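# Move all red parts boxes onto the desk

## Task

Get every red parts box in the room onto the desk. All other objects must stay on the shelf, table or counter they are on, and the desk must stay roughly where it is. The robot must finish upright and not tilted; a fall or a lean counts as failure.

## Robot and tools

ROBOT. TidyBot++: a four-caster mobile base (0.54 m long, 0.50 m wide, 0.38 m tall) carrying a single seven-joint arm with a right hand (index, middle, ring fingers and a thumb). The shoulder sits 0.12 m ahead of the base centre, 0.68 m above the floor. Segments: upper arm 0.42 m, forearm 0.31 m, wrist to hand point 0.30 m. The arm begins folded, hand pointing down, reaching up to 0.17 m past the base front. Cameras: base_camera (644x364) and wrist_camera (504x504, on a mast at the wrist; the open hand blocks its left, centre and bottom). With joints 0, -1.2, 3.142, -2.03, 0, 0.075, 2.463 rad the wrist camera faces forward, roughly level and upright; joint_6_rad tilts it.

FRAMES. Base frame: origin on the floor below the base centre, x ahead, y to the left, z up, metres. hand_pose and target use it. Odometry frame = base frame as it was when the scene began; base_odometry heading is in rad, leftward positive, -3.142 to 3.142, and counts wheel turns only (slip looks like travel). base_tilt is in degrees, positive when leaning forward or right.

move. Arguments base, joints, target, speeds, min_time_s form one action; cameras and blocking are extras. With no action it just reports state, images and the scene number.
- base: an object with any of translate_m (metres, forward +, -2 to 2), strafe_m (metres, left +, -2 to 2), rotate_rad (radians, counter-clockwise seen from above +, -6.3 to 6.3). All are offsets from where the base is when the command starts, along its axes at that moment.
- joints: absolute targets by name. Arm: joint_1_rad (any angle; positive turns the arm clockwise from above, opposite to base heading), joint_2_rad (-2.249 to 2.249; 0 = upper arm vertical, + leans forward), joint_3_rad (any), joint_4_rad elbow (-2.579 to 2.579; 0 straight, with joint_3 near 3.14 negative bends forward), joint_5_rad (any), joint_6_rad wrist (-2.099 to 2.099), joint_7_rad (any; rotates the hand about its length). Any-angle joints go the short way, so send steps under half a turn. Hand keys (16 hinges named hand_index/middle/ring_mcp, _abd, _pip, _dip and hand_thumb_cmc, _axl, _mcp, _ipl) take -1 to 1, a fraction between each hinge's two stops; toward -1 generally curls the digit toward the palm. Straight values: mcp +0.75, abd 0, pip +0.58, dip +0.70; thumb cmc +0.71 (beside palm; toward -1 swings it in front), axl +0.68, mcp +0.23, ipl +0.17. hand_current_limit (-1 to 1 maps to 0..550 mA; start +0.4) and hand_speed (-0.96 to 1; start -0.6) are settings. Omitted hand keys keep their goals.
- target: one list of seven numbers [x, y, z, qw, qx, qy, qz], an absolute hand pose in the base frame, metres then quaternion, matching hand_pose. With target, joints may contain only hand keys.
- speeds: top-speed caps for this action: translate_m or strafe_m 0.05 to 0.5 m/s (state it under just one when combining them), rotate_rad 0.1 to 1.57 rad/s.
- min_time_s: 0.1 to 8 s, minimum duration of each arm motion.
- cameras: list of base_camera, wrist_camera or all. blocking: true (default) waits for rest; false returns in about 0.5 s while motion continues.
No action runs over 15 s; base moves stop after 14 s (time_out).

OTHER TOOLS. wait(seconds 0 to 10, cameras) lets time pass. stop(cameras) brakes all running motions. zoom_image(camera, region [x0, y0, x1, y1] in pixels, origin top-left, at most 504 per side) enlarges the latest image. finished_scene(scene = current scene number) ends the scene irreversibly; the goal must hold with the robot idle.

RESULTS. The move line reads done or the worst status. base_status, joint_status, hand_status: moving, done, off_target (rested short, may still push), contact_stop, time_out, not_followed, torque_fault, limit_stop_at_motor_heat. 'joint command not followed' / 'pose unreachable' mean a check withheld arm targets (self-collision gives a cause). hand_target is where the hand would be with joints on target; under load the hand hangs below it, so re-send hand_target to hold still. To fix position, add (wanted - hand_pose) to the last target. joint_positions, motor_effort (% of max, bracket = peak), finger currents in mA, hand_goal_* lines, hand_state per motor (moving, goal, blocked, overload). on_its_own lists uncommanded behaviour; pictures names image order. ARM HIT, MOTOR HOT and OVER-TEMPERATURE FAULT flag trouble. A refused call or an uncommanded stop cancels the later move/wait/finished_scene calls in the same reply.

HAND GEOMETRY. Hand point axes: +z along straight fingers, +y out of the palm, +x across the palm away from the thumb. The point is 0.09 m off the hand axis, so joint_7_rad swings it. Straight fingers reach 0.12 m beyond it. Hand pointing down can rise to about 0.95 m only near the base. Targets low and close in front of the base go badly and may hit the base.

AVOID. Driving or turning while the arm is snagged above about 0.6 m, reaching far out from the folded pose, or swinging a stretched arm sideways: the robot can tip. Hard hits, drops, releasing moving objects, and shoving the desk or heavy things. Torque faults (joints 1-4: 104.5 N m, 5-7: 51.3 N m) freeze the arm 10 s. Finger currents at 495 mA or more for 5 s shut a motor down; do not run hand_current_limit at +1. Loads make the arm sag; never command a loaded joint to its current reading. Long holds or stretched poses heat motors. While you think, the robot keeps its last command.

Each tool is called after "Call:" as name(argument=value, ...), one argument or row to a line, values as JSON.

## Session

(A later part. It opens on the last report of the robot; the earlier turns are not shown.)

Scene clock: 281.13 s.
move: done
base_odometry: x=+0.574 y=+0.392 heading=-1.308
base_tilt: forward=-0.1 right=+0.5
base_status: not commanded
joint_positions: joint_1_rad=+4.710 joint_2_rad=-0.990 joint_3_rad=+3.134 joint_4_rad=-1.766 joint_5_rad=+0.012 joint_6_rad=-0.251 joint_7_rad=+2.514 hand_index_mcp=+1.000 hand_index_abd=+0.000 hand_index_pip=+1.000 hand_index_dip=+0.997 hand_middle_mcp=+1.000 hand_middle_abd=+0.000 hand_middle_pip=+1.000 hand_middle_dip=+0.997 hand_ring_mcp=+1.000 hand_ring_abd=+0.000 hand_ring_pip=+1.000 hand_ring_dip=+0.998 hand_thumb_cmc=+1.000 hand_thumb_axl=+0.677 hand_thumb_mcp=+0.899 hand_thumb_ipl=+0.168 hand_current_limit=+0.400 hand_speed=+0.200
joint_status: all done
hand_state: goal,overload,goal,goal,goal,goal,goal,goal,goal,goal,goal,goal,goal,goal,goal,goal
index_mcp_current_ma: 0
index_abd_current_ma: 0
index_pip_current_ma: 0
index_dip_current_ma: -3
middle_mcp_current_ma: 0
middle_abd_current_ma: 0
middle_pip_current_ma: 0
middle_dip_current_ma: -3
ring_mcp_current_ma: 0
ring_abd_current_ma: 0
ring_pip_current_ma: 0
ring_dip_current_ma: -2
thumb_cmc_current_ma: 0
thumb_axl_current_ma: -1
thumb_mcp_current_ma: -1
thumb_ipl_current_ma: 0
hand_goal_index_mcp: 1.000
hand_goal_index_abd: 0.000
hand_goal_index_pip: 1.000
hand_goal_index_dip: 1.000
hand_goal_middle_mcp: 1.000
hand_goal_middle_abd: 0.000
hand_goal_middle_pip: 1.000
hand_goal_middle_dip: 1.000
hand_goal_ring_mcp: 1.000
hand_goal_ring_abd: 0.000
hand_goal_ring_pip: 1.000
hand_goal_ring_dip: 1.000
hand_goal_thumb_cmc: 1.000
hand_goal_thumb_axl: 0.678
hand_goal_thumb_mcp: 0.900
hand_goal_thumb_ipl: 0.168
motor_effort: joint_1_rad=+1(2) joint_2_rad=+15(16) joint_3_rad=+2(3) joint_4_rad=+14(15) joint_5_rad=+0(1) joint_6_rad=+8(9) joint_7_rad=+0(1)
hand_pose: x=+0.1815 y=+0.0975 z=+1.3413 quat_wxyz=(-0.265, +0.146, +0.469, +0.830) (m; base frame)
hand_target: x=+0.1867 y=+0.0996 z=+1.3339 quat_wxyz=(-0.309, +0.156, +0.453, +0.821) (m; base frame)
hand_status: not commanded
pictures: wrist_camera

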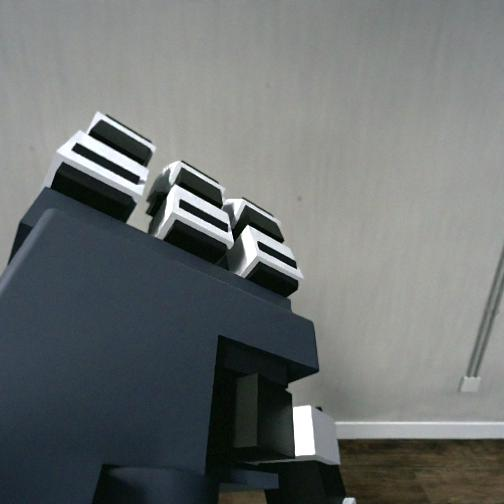

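Call:
move(
  base={"strafe_m": 0.68},
  joints={"joint_1_rad": 0.1},
  cameras=["all"],
)

Scene clock: 307.77 s.
move: done
base_odometry: x=+1.230 y=+0.569 heading=-1.309
base_tilt: forward=+0.0 right=+0.4
base_status: done
joint_positions: joint_1_rad=+6.356 joint_2_rad=-0.999 joint_3_rad=+3.134 joint_4_rad=-1.769 joint_5_rad=+0.012 joint_6_rad=-0.248 joint_7_rad=+2.514 hand_index_mcp=+1.000 hand_index_abd=+0.000 hand_index_pip=+1.000 hand_index_dip=+0.997 hand_middle_mcp=+1.000 hand_middle_abd=+0.000 hand_middle_pip=+1.000 hand_middle_dip=+0.997 hand_ring_mcp=+1.000 hand_ring_abd=+0.000 hand_ring_pip=+1.000 hand_ring_dip=+0.998 hand_thumb_cmc=+1.000 hand_thumb_axl=+0.677 hand_thumb_mcp=+0.899 hand_thumb_ipl=+0.168 hand_current_limit=+0.400 hand_speed=+0.200
joint_status: all done
hand_state: goal,overload,goal,goal,goal,goal,goal,goal,goal,goal,goal,goal,goal,goal,goal,goal
index_mcp_current_ma: 0
index_abd_current_ma: 0
index_pip_current_ma: 0
index_dip_current_ma: -3
middle_mcp_current_ma: 0
middle_abd_current_ma: 0
middle_pip_current_ma: 0
middle_dip_current_ma: -3
ring_mcp_current_ma: 0
ring_abd_current_ma: 0
ring_pip_current_ma: 0
ring_dip_current_ma: -2
thumb_cmc_current_ma: 0
thumb_axl_current_ma: -1
thumb_mcp_current_ma: -1
thumb_ipl_current_ma: 0
hand_goal_index_mcp: 1.000
hand_goal_index_abd: 0.000
hand_goal_index_pip: 1.000
hand_goal_index_dip: 1.000
hand_goal_middle_mcp: 1.000
hand_goal_middle_abd: 0.000
hand_goal_middle_pip: 1.000
hand_goal_middle_dip: 1.000
hand_goal_ring_mcp: 1.000
hand_goal_ring_abd: 0.000
hand_goal_ring_pip: 1.000
hand_goal_ring_dip: 1.000
hand_goal_thumb_cmc: 1.000
hand_goal_thumb_axl: 0.678
hand_goal_thumb_mcp: 0.900
hand_goal_thumb_ipl: 0.168
motor_effort: joint_1_rad=+1(2) joint_2_rad=+14(17) joint_3_rad=+2(4) joint_4_rad=+14(15) joint_5_rad=-1(1) joint_6_rad=+8(9) joint_7_rad=+0(1)
hand_pose: x=+0.2061 y=-0.0692 z=+1.3418 quat_wxyz=(+0.430, +0.439, +0.210, +0.761) (m; base frame)
hand_target: x=+0.2090 y=-0.0800 z=+1.3339 quat_wxyz=(+0.413, +0.444, +0.182, +0.774) (m; base frame)
hand_status: not commanded
pictures: base_camera, wrist_camera

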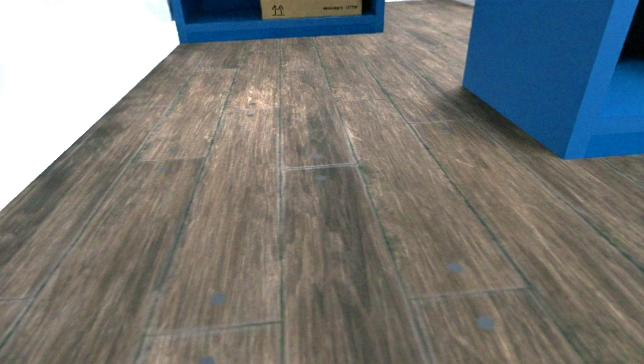

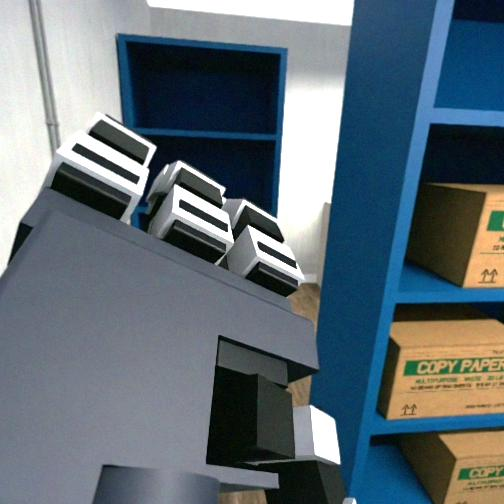

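Call:
move(
  base={"rotate_rad": 0.09},
)

Call:
move(
  base={"translate_m": 1.1},
  joints={"joint_1_rad": 0.9},
  cameras=["all"],
)

Scene clock: 319.23 s.
move: done
base_odometry: x=+1.231 y=+0.569 heading=-1.219
base_tilt: forward=-0.1 right=+0.4
base_status: done
joint_positions: joint_1_rad=+6.358 joint_2_rad=-0.999 joint_3_rad=+3.134 joint_4_rad=-1.769 joint_5_rad=+0.012 joint_6_rad=-0.247 joint_7_rad=+2.514 hand_index_mcp=+1.000 hand_index_abd=+0.000 hand_index_pip=+1.000 hand_index_dip=+0.997 hand_middle_mcp=+1.000 hand_middle_abd=+0.000 hand_middle_pip=+1.000 hand_middle_dip=+0.997 hand_ring_mcp=+1.000 hand_ring_abd=+0.000 hand_ring_pip=+1.000 hand_ring_dip=+0.998 hand_thumb_cmc=+1.000 hand_thumb_axl=+0.677 hand_thumb_mcp=+0.899 hand_thumb_ipl=+0.168 hand_current_limit=+0.400 hand_speed=+0.200
joint_status: not commanded
hand_state: goal,overload,goal,goal,goal,goal,goal,goal,goal,goal,goal,goal,goal,goal,goal,goal
index_mcp_current_ma: 0
index_abd_current_ma: 0
index_pip_current_ma: 0
index_dip_current_ma: -3
middle_mcp_current_ma: 0
middle_abd_current_ma: 0
middle_pip_current_ma: 0
middle_dip_current_ma: -3
ring_mcp_current_ma: 0
ring_abd_current_ma: 0
ring_pip_current_ma: 0
ring_dip_current_ma: -2
thumb_cmc_current_ma: 0
thumb_axl_current_ma: -1
thumb_mcp_current_ma: -1
thumb_ipl_current_ma: 0
hand_goal_index_mcp: 1.000
hand_goal_index_abd: 0.000
hand_goal_index_pip: 1.000
hand_goal_index_dip: 1.000
hand_goal_middle_mcp: 1.000
hand_goal_middle_abd: 0.000
hand_goal_middle_pip: 1.000
hand_goal_middle_dip: 1.000
hand_goal_ring_mcp: 1.000
hand_goal_ring_abd: 0.000
hand_goal_ring_pip: 1.000
hand_goal_ring_dip: 1.000
hand_goal_thumb_cmc: 1.000
hand_goal_thumb_axl: 0.678
hand_goal_thumb_mcp: 0.900
hand_goal_thumb_ipl: 0.168
motor_effort: joint_1_rad=+1(1) joint_2_rad=+15(16) joint_3_rad=+2(3) joint_4_rad=+14(15) joint_5_rad=+1(1) joint_6_rad=+7(8) joint_7_rad=+0(1)
hand_pose: x=+0.2059 y=-0.0694 z=+1.3418 quat_wxyz=(+0.430, +0.440, +0.210, +0.760) (m; base frame)
hand_target: x=+0.2090 y=-0.0800 z=+1.3339 quat_wxyz=(+0.413, +0.444, +0.182, +0.774) (m; base frame)
hand_status: not commanded
pictures: none

Scene clock: 322.70 s.
move: done
base_odometry: x=+1.610 y=-0.464 heading=-1.219
base_tilt: forward=-0.1 right=+0.5
base_status: done
joint_positions: joint_1_rad=+7.160 joint_2_rad=-1.003 joint_3_rad=+3.134 joint_4_rad=-1.770 joint_5_rad=+0.012 joint_6_rad=-0.246 joint_7_rad=+2.514 hand_index_mcp=+1.000 hand_index_abd=+0.000 hand_index_pip=+1.000 hand_index_dip=+0.997 hand_middle_mcp=+1.000 hand_middle_abd=+0.000 hand_middle_pip=+1.000 hand_middle_dip=+0.997 hand_ring_mcp=+1.000 hand_ring_abd=+0.000 hand_ring_pip=+1.000 hand_ring_dip=+0.998 hand_thumb_cmc=+1.000 hand_thumb_axl=+0.677 hand_thumb_mcp=+0.899 hand_thumb_ipl=+0.168 hand_current_limit=+0.400 hand_speed=+0.200
joint_status: all done
hand_state: goal,overload,goal,goal,goal,goal,goal,goal,goal,goal,goal,goal,goal,goal,goal,goal
index_mcp_current_ma: 0
index_abd_current_ma: 0
index_pip_current_ma: 0
index_dip_current_ma: -3
middle_mcp_current_ma: 0
middle_abd_current_ma: 0
middle_pip_current_ma: 0
middle_dip_current_ma: -3
ring_mcp_current_ma: 0
ring_abd_current_ma: 0
ring_pip_current_ma: 0
ring_dip_current_ma: -2
thumb_cmc_current_ma: 0
thumb_axl_current_ma: -1
thumb_mcp_current_ma: -1
thumb_ipl_current_ma: 0
hand_goal_index_mcp: 1.000
hand_goal_index_abd: 0.000
hand_goal_index_pip: 1.000
hand_goal_index_dip: 1.000
hand_goal_middle_mcp: 1.000
hand_goal_middle_abd: 0.000
hand_goal_middle_pip: 1.000
hand_goal_middle_dip: 1.000
hand_goal_ring_mcp: 1.000
hand_goal_ring_abd: 0.000
hand_goal_ring_pip: 1.000
hand_goal_ring_dip: 1.000
hand_goal_thumb_cmc: 1.000
hand_goal_thumb_axl: 0.678
hand_goal_thumb_mcp: 0.900
hand_goal_thumb_ipl: 0.168
motor_effort: joint_1_rad=+1(2) joint_2_rad=+15(18) joint_3_rad=+2(3) joint_4_rad=+14(16) joint_5_rad=+0(1) joint_6_rad=+8(9) joint_7_rad=+0(1)
hand_pose: x=+0.1282 y=-0.1091 z=+1.3418 quat_wxyz=(+0.694, +0.485, +0.021, +0.532) (m; base frame)
hand_target: x=+0.1244 y=-0.1203 z=+1.3339 quat_wxyz=(+0.682, +0.479, -0.005, +0.553) (m; base frame)
hand_status: not commanded
pictures: base_camera, wrist_camera

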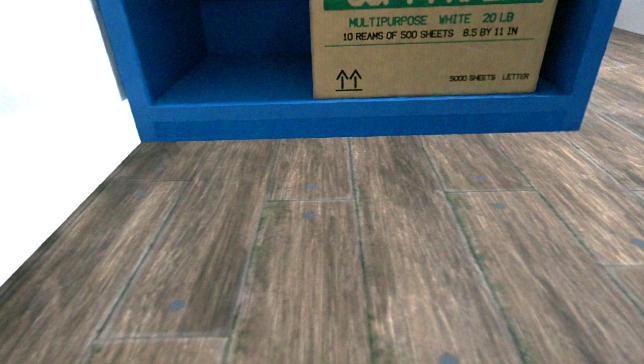

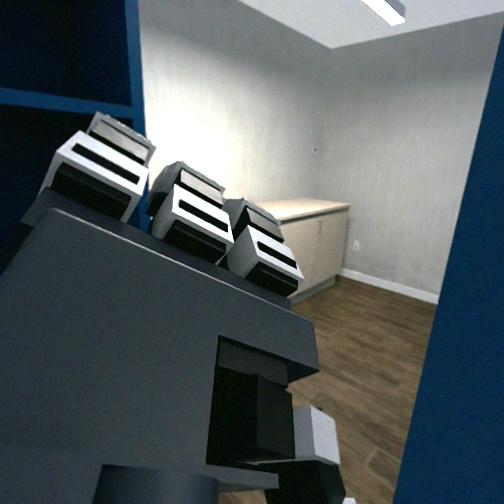

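Call:
move(
  base={"translate_m": 0.4},
)

Call:
move(
  base={"rotate_rad": -1.0},
  joints={"joint_1_rad": 0.1, "joint_2_rad": -0.6, "joint_4_rad": -1.4},
  cameras=["all"],
)

Scene clock: 333.43 s.
move: done
base_odometry: x=+1.748 y=-0.840 heading=-1.219
base_tilt: forward=+0.0 right=+0.5
base_status: done
joint_positions: joint_1_rad=+7.164 joint_2_rad=-1.002 joint_3_rad=+3.135 joint_4_rad=-1.772 joint_5_rad=+0.012 joint_6_rad=-0.246 joint_7_rad=+2.514 hand_index_mcp=+1.000 hand_index_abd=+0.000 hand_index_pip=+1.000 hand_index_dip=+0.997 hand_middle_mcp=+1.000 hand_middle_abd=+0.000 hand_middle_pip=+1.000 hand_middle_dip=+0.997 hand_ring_mcp=+1.000 hand_ring_abd=+0.000 hand_ring_pip=+1.000 hand_ring_dip=+0.998 hand_thumb_cmc=+1.000 hand_thumb_axl=+0.677 hand_thumb_mcp=+0.899 hand_thumb_ipl=+0.168 hand_current_limit=+0.400 hand_speed=+0.200
joint_status: not commanded
hand_state: goal,overload,goal,goal,goal,goal,goal,goal,goal,goal,goal,goal,goal,goal,goal,goal
index_mcp_current_ma: 0
index_abd_current_ma: 0
index_pip_current_ma: 0
index_dip_current_ma: -3
middle_mcp_current_ma: 0
middle_abd_current_ma: 0
middle_pip_current_ma: 0
middle_dip_current_ma: -3
ring_mcp_current_ma: 0
ring_abd_current_ma: 0
ring_pip_current_ma: 0
ring_dip_current_ma: -2
thumb_cmc_current_ma: 0
thumb_axl_current_ma: -1
thumb_mcp_current_ma: -1
thumb_ipl_current_ma: 0
hand_goal_index_mcp: 1.000
hand_goal_index_abd: 0.000
hand_goal_index_pip: 1.000
hand_goal_index_dip: 1.000
hand_goal_middle_mcp: 1.000
hand_goal_middle_abd: 0.000
hand_goal_middle_pip: 1.000
hand_goal_middle_dip: 1.000
hand_goal_ring_mcp: 1.000
hand_goal_ring_abd: 0.000
hand_goal_ring_pip: 1.000
hand_goal_ring_dip: 1.000
hand_goal_thumb_cmc: 1.000
hand_goal_thumb_axl: 0.678
hand_goal_thumb_mcp: 0.900
hand_goal_thumb_ipl: 0.168
motor_effort: joint_1_rad=+1(2) joint_2_rad=+15(17) joint_3_rad=+3(4) joint_4_rad=+15(16) joint_5_rad=+1(1) joint_6_rad=+9(9) joint_7_rad=+0(1)
hand_pose: x=+0.1282 y=-0.1100 z=+1.3410 quat_wxyz=(+0.694, +0.486, +0.020, +0.531) (m; base frame)
hand_target: x=+0.1244 y=-0.1203 z=+1.3339 quat_wxyz=(+0.682, +0.479, -0.005, +0.553) (m; base frame)
hand_status: not commanded
pictures: none

Scene clock: 335.53 s.
move: done
base_odometry: x=+1.748 y=-0.840 heading=-2.218
base_tilt: forward=+0.0 right=+0.5
base_status: done
joint_positions: joint_1_rad=+6.411 joint_2_rad=-0.616 joint_3_rad=+3.135 joint_4_rad=-1.445 joint_5_rad=+0.012 joint_6_rad=-0.246 joint_7_rad=+2.514 hand_index_mcp=+1.000 hand_index_abd=+0.000 hand_index_pip=+1.000 hand_index_dip=+0.997 hand_middle_mcp=+1.000 hand_middle_abd=+0.000 hand_middle_pip=+1.000 hand_middle_dip=+0.997 hand_ring_mcp=+1.000 hand_ring_abd=+0.000 hand_ring_pip=+1.000 hand_ring_dip=+0.998 hand_thumb_cmc=+1.000 hand_thumb_axl=+0.677 hand_thumb_mcp=+0.899 hand_thumb_ipl=+0.168 hand_current_limit=+0.400 hand_speed=+0.200
joint_status: all done
hand_state: goal,overload,goal,goal,goal,goal,goal,goal,goal,goal,goal,goal,goal,goal,goal,goal
index_mcp_current_ma: 0
index_abd_current_ma: 0
index_pip_current_ma: 0
index_dip_current_ma: -3
middle_mcp_current_ma: 0
middle_abd_current_ma: 0
middle_pip_current_ma: 0
middle_dip_current_ma: -3
ring_mcp_current_ma: 0
ring_abd_current_ma: 0
ring_pip_current_ma: 0
ring_dip_current_ma: -2
thumb_cmc_current_ma: 0
thumb_axl_current_ma: -1
thumb_mcp_current_ma: -1
thumb_ipl_current_ma: 0
hand_goal_index_mcp: 1.000
hand_goal_index_abd: 0.000
hand_goal_index_pip: 1.000
hand_goal_index_dip: 1.000
hand_goal_middle_mcp: 1.000
hand_goal_middle_abd: 0.000
hand_goal_middle_pip: 1.000
hand_goal_middle_dip: 1.000
hand_goal_ring_mcp: 1.000
hand_goal_ring_abd: 0.000
hand_goal_ring_pip: 1.000
hand_goal_ring_dip: 1.000
hand_goal_thumb_cmc: 1.000
hand_goal_thumb_axl: 0.678
hand_goal_thumb_mcp: 0.900
hand_goal_thumb_ipl: 0.168
motor_effort: joint_1_rad=+1(2) joint_2_rad=+5(17) joint_3_rad=+2(3) joint_4_rad=+15(17) joint_5_rad=+0(1) joint_6_rad=+8(9) joint_7_rad=+0(1)
hand_pose: x=+0.3365 y=-0.0912 z=+1.4306 quat_wxyz=(+0.442, +0.468, +0.208, +0.737) (m; base frame)
hand_target: x=+0.3249 y=-0.0916 z=+1.4539 quat_wxyz=(+0.413, +0.444, +0.182, +0.774) (m; base frame)
hand_status: not commanded
pictures: base_camera, wrist_camera

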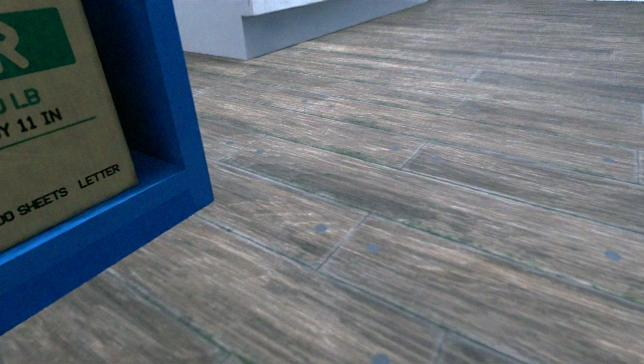

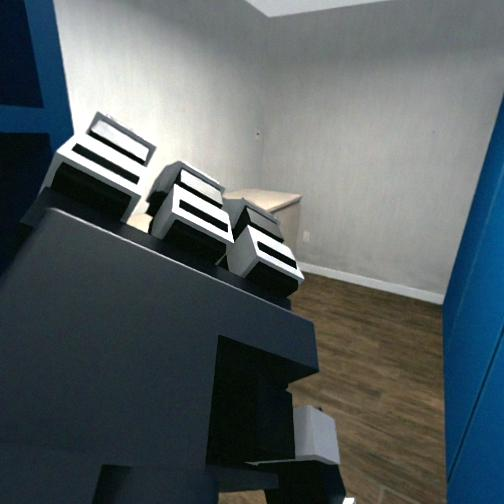

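Call:
move(
  joints={"joint_1_rad": -0.45, "joint_2_rad": -0.4, "joint_4_rad": -1.1, "joint_6_rad": -0.35},
  cameras=["wrist_camera"],
)

Call:
zoom_image(
  camera="wrist_camera",
  region=[252, 100, 504, 352],
)

Scene clock: 347.77 s.
move: done
base_odometry: x=+1.748 y=-0.840 heading=-2.218
base_tilt: forward=-0.1 right=+0.5
base_status: not commanded
joint_positions: joint_1_rad=+5.861 joint_2_rad=-0.411 joint_3_rad=+3.135 joint_4_rad=-1.144 joint_5_rad=+0.012 joint_6_rad=-0.298 joint_7_rad=+2.514 hand_index_mcp=+1.000 hand_index_abd=+0.000 hand_index_pip=+1.000 hand_index_dip=+0.997 hand_middle_mcp=+1.000 hand_middle_abd=+0.000 hand_middle_pip=+1.000 hand_middle_dip=+0.997 hand_ring_mcp=+1.000 hand_ring_abd=+0.000 hand_ring_pip=+1.000 hand_ring_dip=+0.998 hand_thumb_cmc=+1.000 hand_thumb_axl=+0.677 hand_thumb_mcp=+0.899 hand_thumb_ipl=+0.168 hand_current_limit=+0.400 hand_speed=+0.200
joint_status: all done
hand_state: goal,overload,goal,goal,goal,goal,goal,goal,goal,goal,goal,goal,goal,goal,goal,goal
index_mcp_current_ma: 0
index_abd_current_ma: 0
index_pip_current_ma: 0
index_dip_current_ma: -3
middle_mcp_current_ma: 0
middle_abd_current_ma: 0
middle_pip_current_ma: 0
middle_dip_current_ma: -3
ring_mcp_current_ma: 0
ring_abd_current_ma: 0
ring_pip_current_ma: 0
ring_dip_current_ma: -2
thumb_cmc_current_ma: 0
thumb_axl_current_ma: -1
thumb_mcp_current_ma: -1
thumb_ipl_current_ma: 0
hand_goal_index_mcp: 1.000
hand_goal_index_abd: 0.000
hand_goal_index_pip: 1.000
hand_goal_index_dip: 1.000
hand_goal_middle_mcp: 1.000
hand_goal_middle_abd: 0.000
hand_goal_middle_pip: 1.000
hand_goal_middle_dip: 1.000
hand_goal_ring_mcp: 1.000
hand_goal_ring_abd: 0.000
hand_goal_ring_pip: 1.000
hand_goal_ring_dip: 1.000
hand_goal_thumb_cmc: 1.000
hand_goal_thumb_axl: 0.678
hand_goal_thumb_mcp: 0.900
hand_goal_thumb_ipl: 0.168
motor_effort: joint_1_rad=+1(2) joint_2_rad=+0(7) joint_3_rad=+2(3) joint_4_rad=+14(16) joint_5_rad=+0(1) joint_6_rad=+8(9) joint_7_rad=+0(1)
hand_pose: x=+0.3931 y=+0.0537 z=+1.5043 quat_wxyz=(+0.228, +0.380, +0.314, +0.840) (m; base frame)
hand_target: x=+0.3971 y=+0.0560 z=+1.5040 quat_wxyz=(+0.184, +0.395, +0.309, +0.845) (m; base frame)
hand_status: not commanded
pictures: wrist_camera

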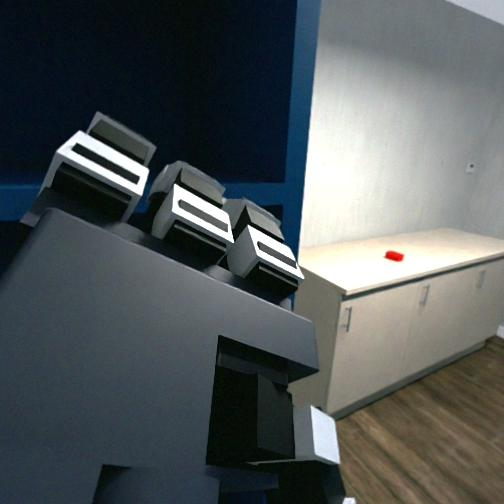

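Scaled by 2.000 from the camera's 504x504 image, which has a finer 720x720 frame.

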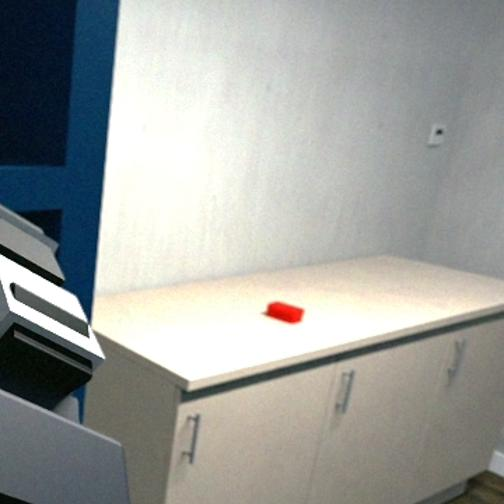

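Call:
move(
  joints={"joint_1_rad": -1.45, "joint_2_rad": -1.0, "joint_4_rad": -1.8, "joint_6_rad": -0.35},
  cameras=["wrist_camera"],
)

Call:
move(
  joints={"joint_1_rad": -1.9, "joint_6_rad": -0.15},
  cameras=["wrist_camera"],
)

Scene clock: 356.23 s.
move: done
base_odometry: x=+1.748 y=-0.840 heading=-2.218
base_tilt: forward=-0.1 right=+0.4
base_status: not commanded
joint_positions: joint_1_rad=+4.860 joint_2_rad=-0.987 joint_3_rad=+3.135 joint_4_rad=-1.766 joint_5_rad=+0.012 joint_6_rad=-0.300 joint_7_rad=+2.514 hand_index_mcp=+1.000 hand_index_abd=+0.000 hand_index_pip=+1.000 hand_index_dip=+0.997 hand_middle_mcp=+1.000 hand_middle_abd=+0.000 hand_middle_pip=+1.000 hand_middle_dip=+0.997 hand_ring_mcp=+1.000 hand_ring_abd=+0.000 hand_ring_pip=+1.000 hand_ring_dip=+0.998 hand_thumb_cmc=+1.000 hand_thumb_axl=+0.677 hand_thumb_mcp=+0.899 hand_thumb_ipl=+0.168 hand_current_limit=+0.400 hand_speed=+0.200
joint_status: all done
hand_state: goal,overload,goal,goal,goal,goal,goal,goal,goal,goal,goal,goal,goal,goal,goal,goal
index_mcp_current_ma: 0
index_abd_current_ma: 0
index_pip_current_ma: 0
index_dip_current_ma: -3
middle_mcp_current_ma: 0
middle_abd_current_ma: 0
middle_pip_current_ma: 0
middle_dip_current_ma: -3
ring_mcp_current_ma: 0
ring_abd_current_ma: 0
ring_pip_current_ma: 0
ring_dip_current_ma: -2
thumb_cmc_current_ma: 0
thumb_axl_current_ma: -1
thumb_mcp_current_ma: -1
thumb_ipl_current_ma: 0
hand_goal_index_mcp: 1.000
hand_goal_index_abd: 0.000
hand_goal_index_pip: 1.000
hand_goal_index_dip: 1.000
hand_goal_middle_mcp: 1.000
hand_goal_middle_abd: 0.000
hand_goal_middle_pip: 1.000
hand_goal_middle_dip: 1.000
hand_goal_ring_mcp: 1.000
hand_goal_ring_abd: 0.000
hand_goal_ring_pip: 1.000
hand_goal_ring_dip: 1.000
hand_goal_thumb_cmc: 1.000
hand_goal_thumb_axl: 0.678
hand_goal_thumb_mcp: 0.900
hand_goal_thumb_ipl: 0.168
motor_effort: joint_1_rad=+1(2) joint_2_rad=+14(16) joint_3_rad=+2(3) joint_4_rad=+14(16) joint_5_rad=+0(1) joint_6_rad=+8(10) joint_7_rad=+0(1)
hand_pose: x=+0.1974 y=+0.0982 z=+1.3298 quat_wxyz=(-0.199, +0.189, +0.477, +0.835) (m; base frame)
hand_target: x=+0.2042 y=+0.1163 z=+1.2978 quat_wxyz=(-0.236, +0.215, +0.500, +0.805) (m; base frame)
hand_status: not commanded
pictures: wrist_camera

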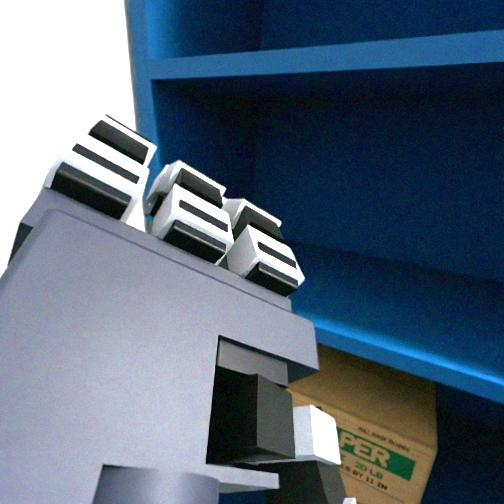

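Scene clock: 357.87 s.
move: done
base_odometry: x=+1.748 y=-0.840 heading=-2.218
base_tilt: forward=-0.1 right=+0.4
base_status: not commanded
joint_positions: joint_1_rad=+4.410 joint_2_rad=-0.987 joint_3_rad=+3.135 joint_4_rad=-1.766 joint_5_rad=+0.012 joint_6_rad=-0.201 joint_7_rad=+2.514 hand_index_mcp=+1.000 hand_index_abd=+0.000 hand_index_pip=+1.000 hand_index_dip=+0.997 hand_middle_mcp=+1.000 hand_middle_abd=+0.000 hand_middle_pip=+1.000 hand_middle_dip=+0.997 hand_ring_mcp=+1.000 hand_ring_abd=+0.000 hand_ring_pip=+1.000 hand_ring_dip=+0.998 hand_thumb_cmc=+1.000 hand_thumb_axl=+0.677 hand_thumb_mcp=+0.899 hand_thumb_ipl=+0.168 hand_current_limit=+0.400 hand_speed=+0.200
joint_status: all done
hand_state: goal,overload,goal,goal,goal,goal,goal,goal,goal,goal,goal,goal,goal,goal,goal,goal
index_mcp_current_ma: 0
index_abd_current_ma: 0
index_pip_current_ma: 0
index_dip_current_ma: -3
middle_mcp_current_ma: 0
middle_abd_current_ma: 0
middle_pip_current_ma: 0
middle_dip_current_ma: -3
ring_mcp_current_ma: 0
ring_abd_current_ma: 0
ring_pip_current_ma: 0
ring_dip_current_ma: -2
thumb_cmc_current_ma: 0
thumb_axl_current_ma: -1
thumb_mcp_current_ma: -1
thumb_ipl_current_ma: 0
hand_goal_index_mcp: 1.000
hand_goal_index_abd: 0.000
hand_goal_index_pip: 1.000
hand_goal_index_dip: 1.000
hand_goal_middle_mcp: 1.000
hand_goal_middle_abd: 0.000
hand_goal_middle_pip: 1.000
hand_goal_middle_dip: 1.000
hand_goal_ring_mcp: 1.000
hand_goal_ring_abd: 0.000
hand_goal_ring_pip: 1.000
hand_goal_ring_dip: 1.000
hand_goal_thumb_cmc: 1.000
hand_goal_thumb_axl: 0.678
hand_goal_thumb_mcp: 0.900
hand_goal_thumb_ipl: 0.168
motor_effort: joint_1_rad=+1(1) joint_2_rad=+14(15) joint_3_rad=+2(3) joint_4_rad=+15(15) joint_5_rad=+0(1) joint_6_rad=+7(8) joint_7_rad=+0(1)
hand_pose: x=+0.1523 y=+0.1037 z=+1.3521 quat_wxyz=(-0.391, +0.071, +0.465, +0.791) (m; base frame)
hand_target: x=+0.1577 y=+0.1051 z=+1.3450 quat_wxyz=(-0.434, +0.083, +0.450, +0.776) (m; base frame)
hand_status: not commanded
pictures: wrist_camera

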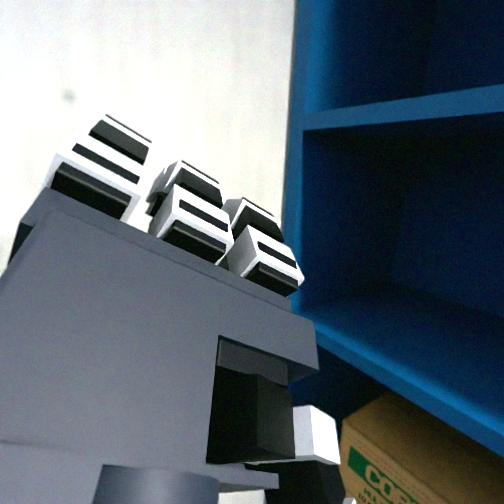

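Call:
move(
  base={"rotate_rad": -0.572},
  joints={"joint_1_rad": -0.1, "joint_2_rad": -0.6, "joint_4_rad": -1.4, "joint_6_rad": -0.5},
  cameras=["all"],
)

Scene clock: 395.80 s.
move: done
base_odometry: x=+1.748 y=-0.840 heading=-2.789
base_tilt: forward=-0.2 right=+0.5
base_status: done
joint_positions: joint_1_rad=+6.156 joint_2_rad=-0.618 joint_3_rad=+3.135 joint_4_rad=-1.446 joint_5_rad=+0.012 joint_6_rad=-0.445 joint_7_rad=+2.514 hand_index_mcp=+1.000 hand_index_abd=+0.000 hand_index_pip=+1.000 hand_index_dip=+0.997 hand_middle_mcp=+1.000 hand_middle_abd=+0.000 hand_middle_pip=+1.000 hand_middle_dip=+0.997 hand_ring_mcp=+1.000 hand_ring_abd=+0.000 hand_ring_pip=+1.000 hand_ring_dip=+0.998 hand_thumb_cmc=+1.000 hand_thumb_axl=+0.677 hand_thumb_mcp=+0.899 hand_thumb_ipl=+0.168 hand_current_limit=+0.400 hand_speed=+0.200
joint_status: all done
hand_state: goal,overload,goal,goal,goal,goal,goal,goal,goal,goal,goal,goal,goal,goal,goal,goal
index_mcp_current_ma: 0
index_abd_current_ma: 0
index_pip_current_ma: 0
index_dip_current_ma: -3
middle_mcp_current_ma: 0
middle_abd_current_ma: 0
middle_pip_current_ma: 0
middle_dip_current_ma: -3
ring_mcp_current_ma: 0
ring_abd_current_ma: 0
ring_pip_current_ma: 0
ring_dip_current_ma: -2
thumb_cmc_current_ma: 0
thumb_axl_current_ma: -1
thumb_mcp_current_ma: -1
thumb_ipl_current_ma: 0
hand_goal_index_mcp: 1.000
hand_goal_index_abd: 0.000
hand_goal_index_pip: 1.000
hand_goal_index_dip: 1.000
hand_goal_middle_mcp: 1.000
hand_goal_middle_abd: 0.000
hand_goal_middle_pip: 1.000
hand_goal_middle_dip: 1.000
hand_goal_ring_mcp: 1.000
hand_goal_ring_abd: 0.000
hand_goal_ring_pip: 1.000
hand_goal_ring_dip: 1.000
hand_goal_thumb_cmc: 1.000
hand_goal_thumb_axl: 0.678
hand_goal_thumb_mcp: 0.900
hand_goal_thumb_ipl: 0.168
motor_effort: joint_1_rad=+1(2) joint_2_rad=+5(17) joint_3_rad=+2(3) joint_4_rad=+16(16) joint_5_rad=+0(1) joint_6_rad=+8(10) joint_7_rad=+0(1)
hand_pose: x=+0.3847 y=-0.0300 z=+1.3796 quat_wxyz=(+0.323, +0.509, +0.307, +0.736) (m; base frame)
hand_target: x=+0.3895 y=-0.0438 z=+1.3779 quat_wxyz=(+0.302, +0.534, +0.284, +0.736) (m; base frame)
hand_status: not commanded
pictures: base_camera, wrist_camera

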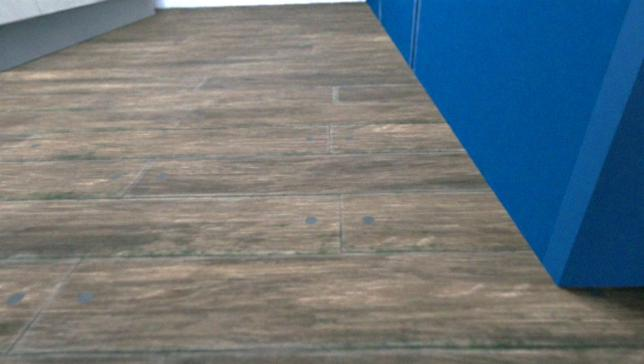

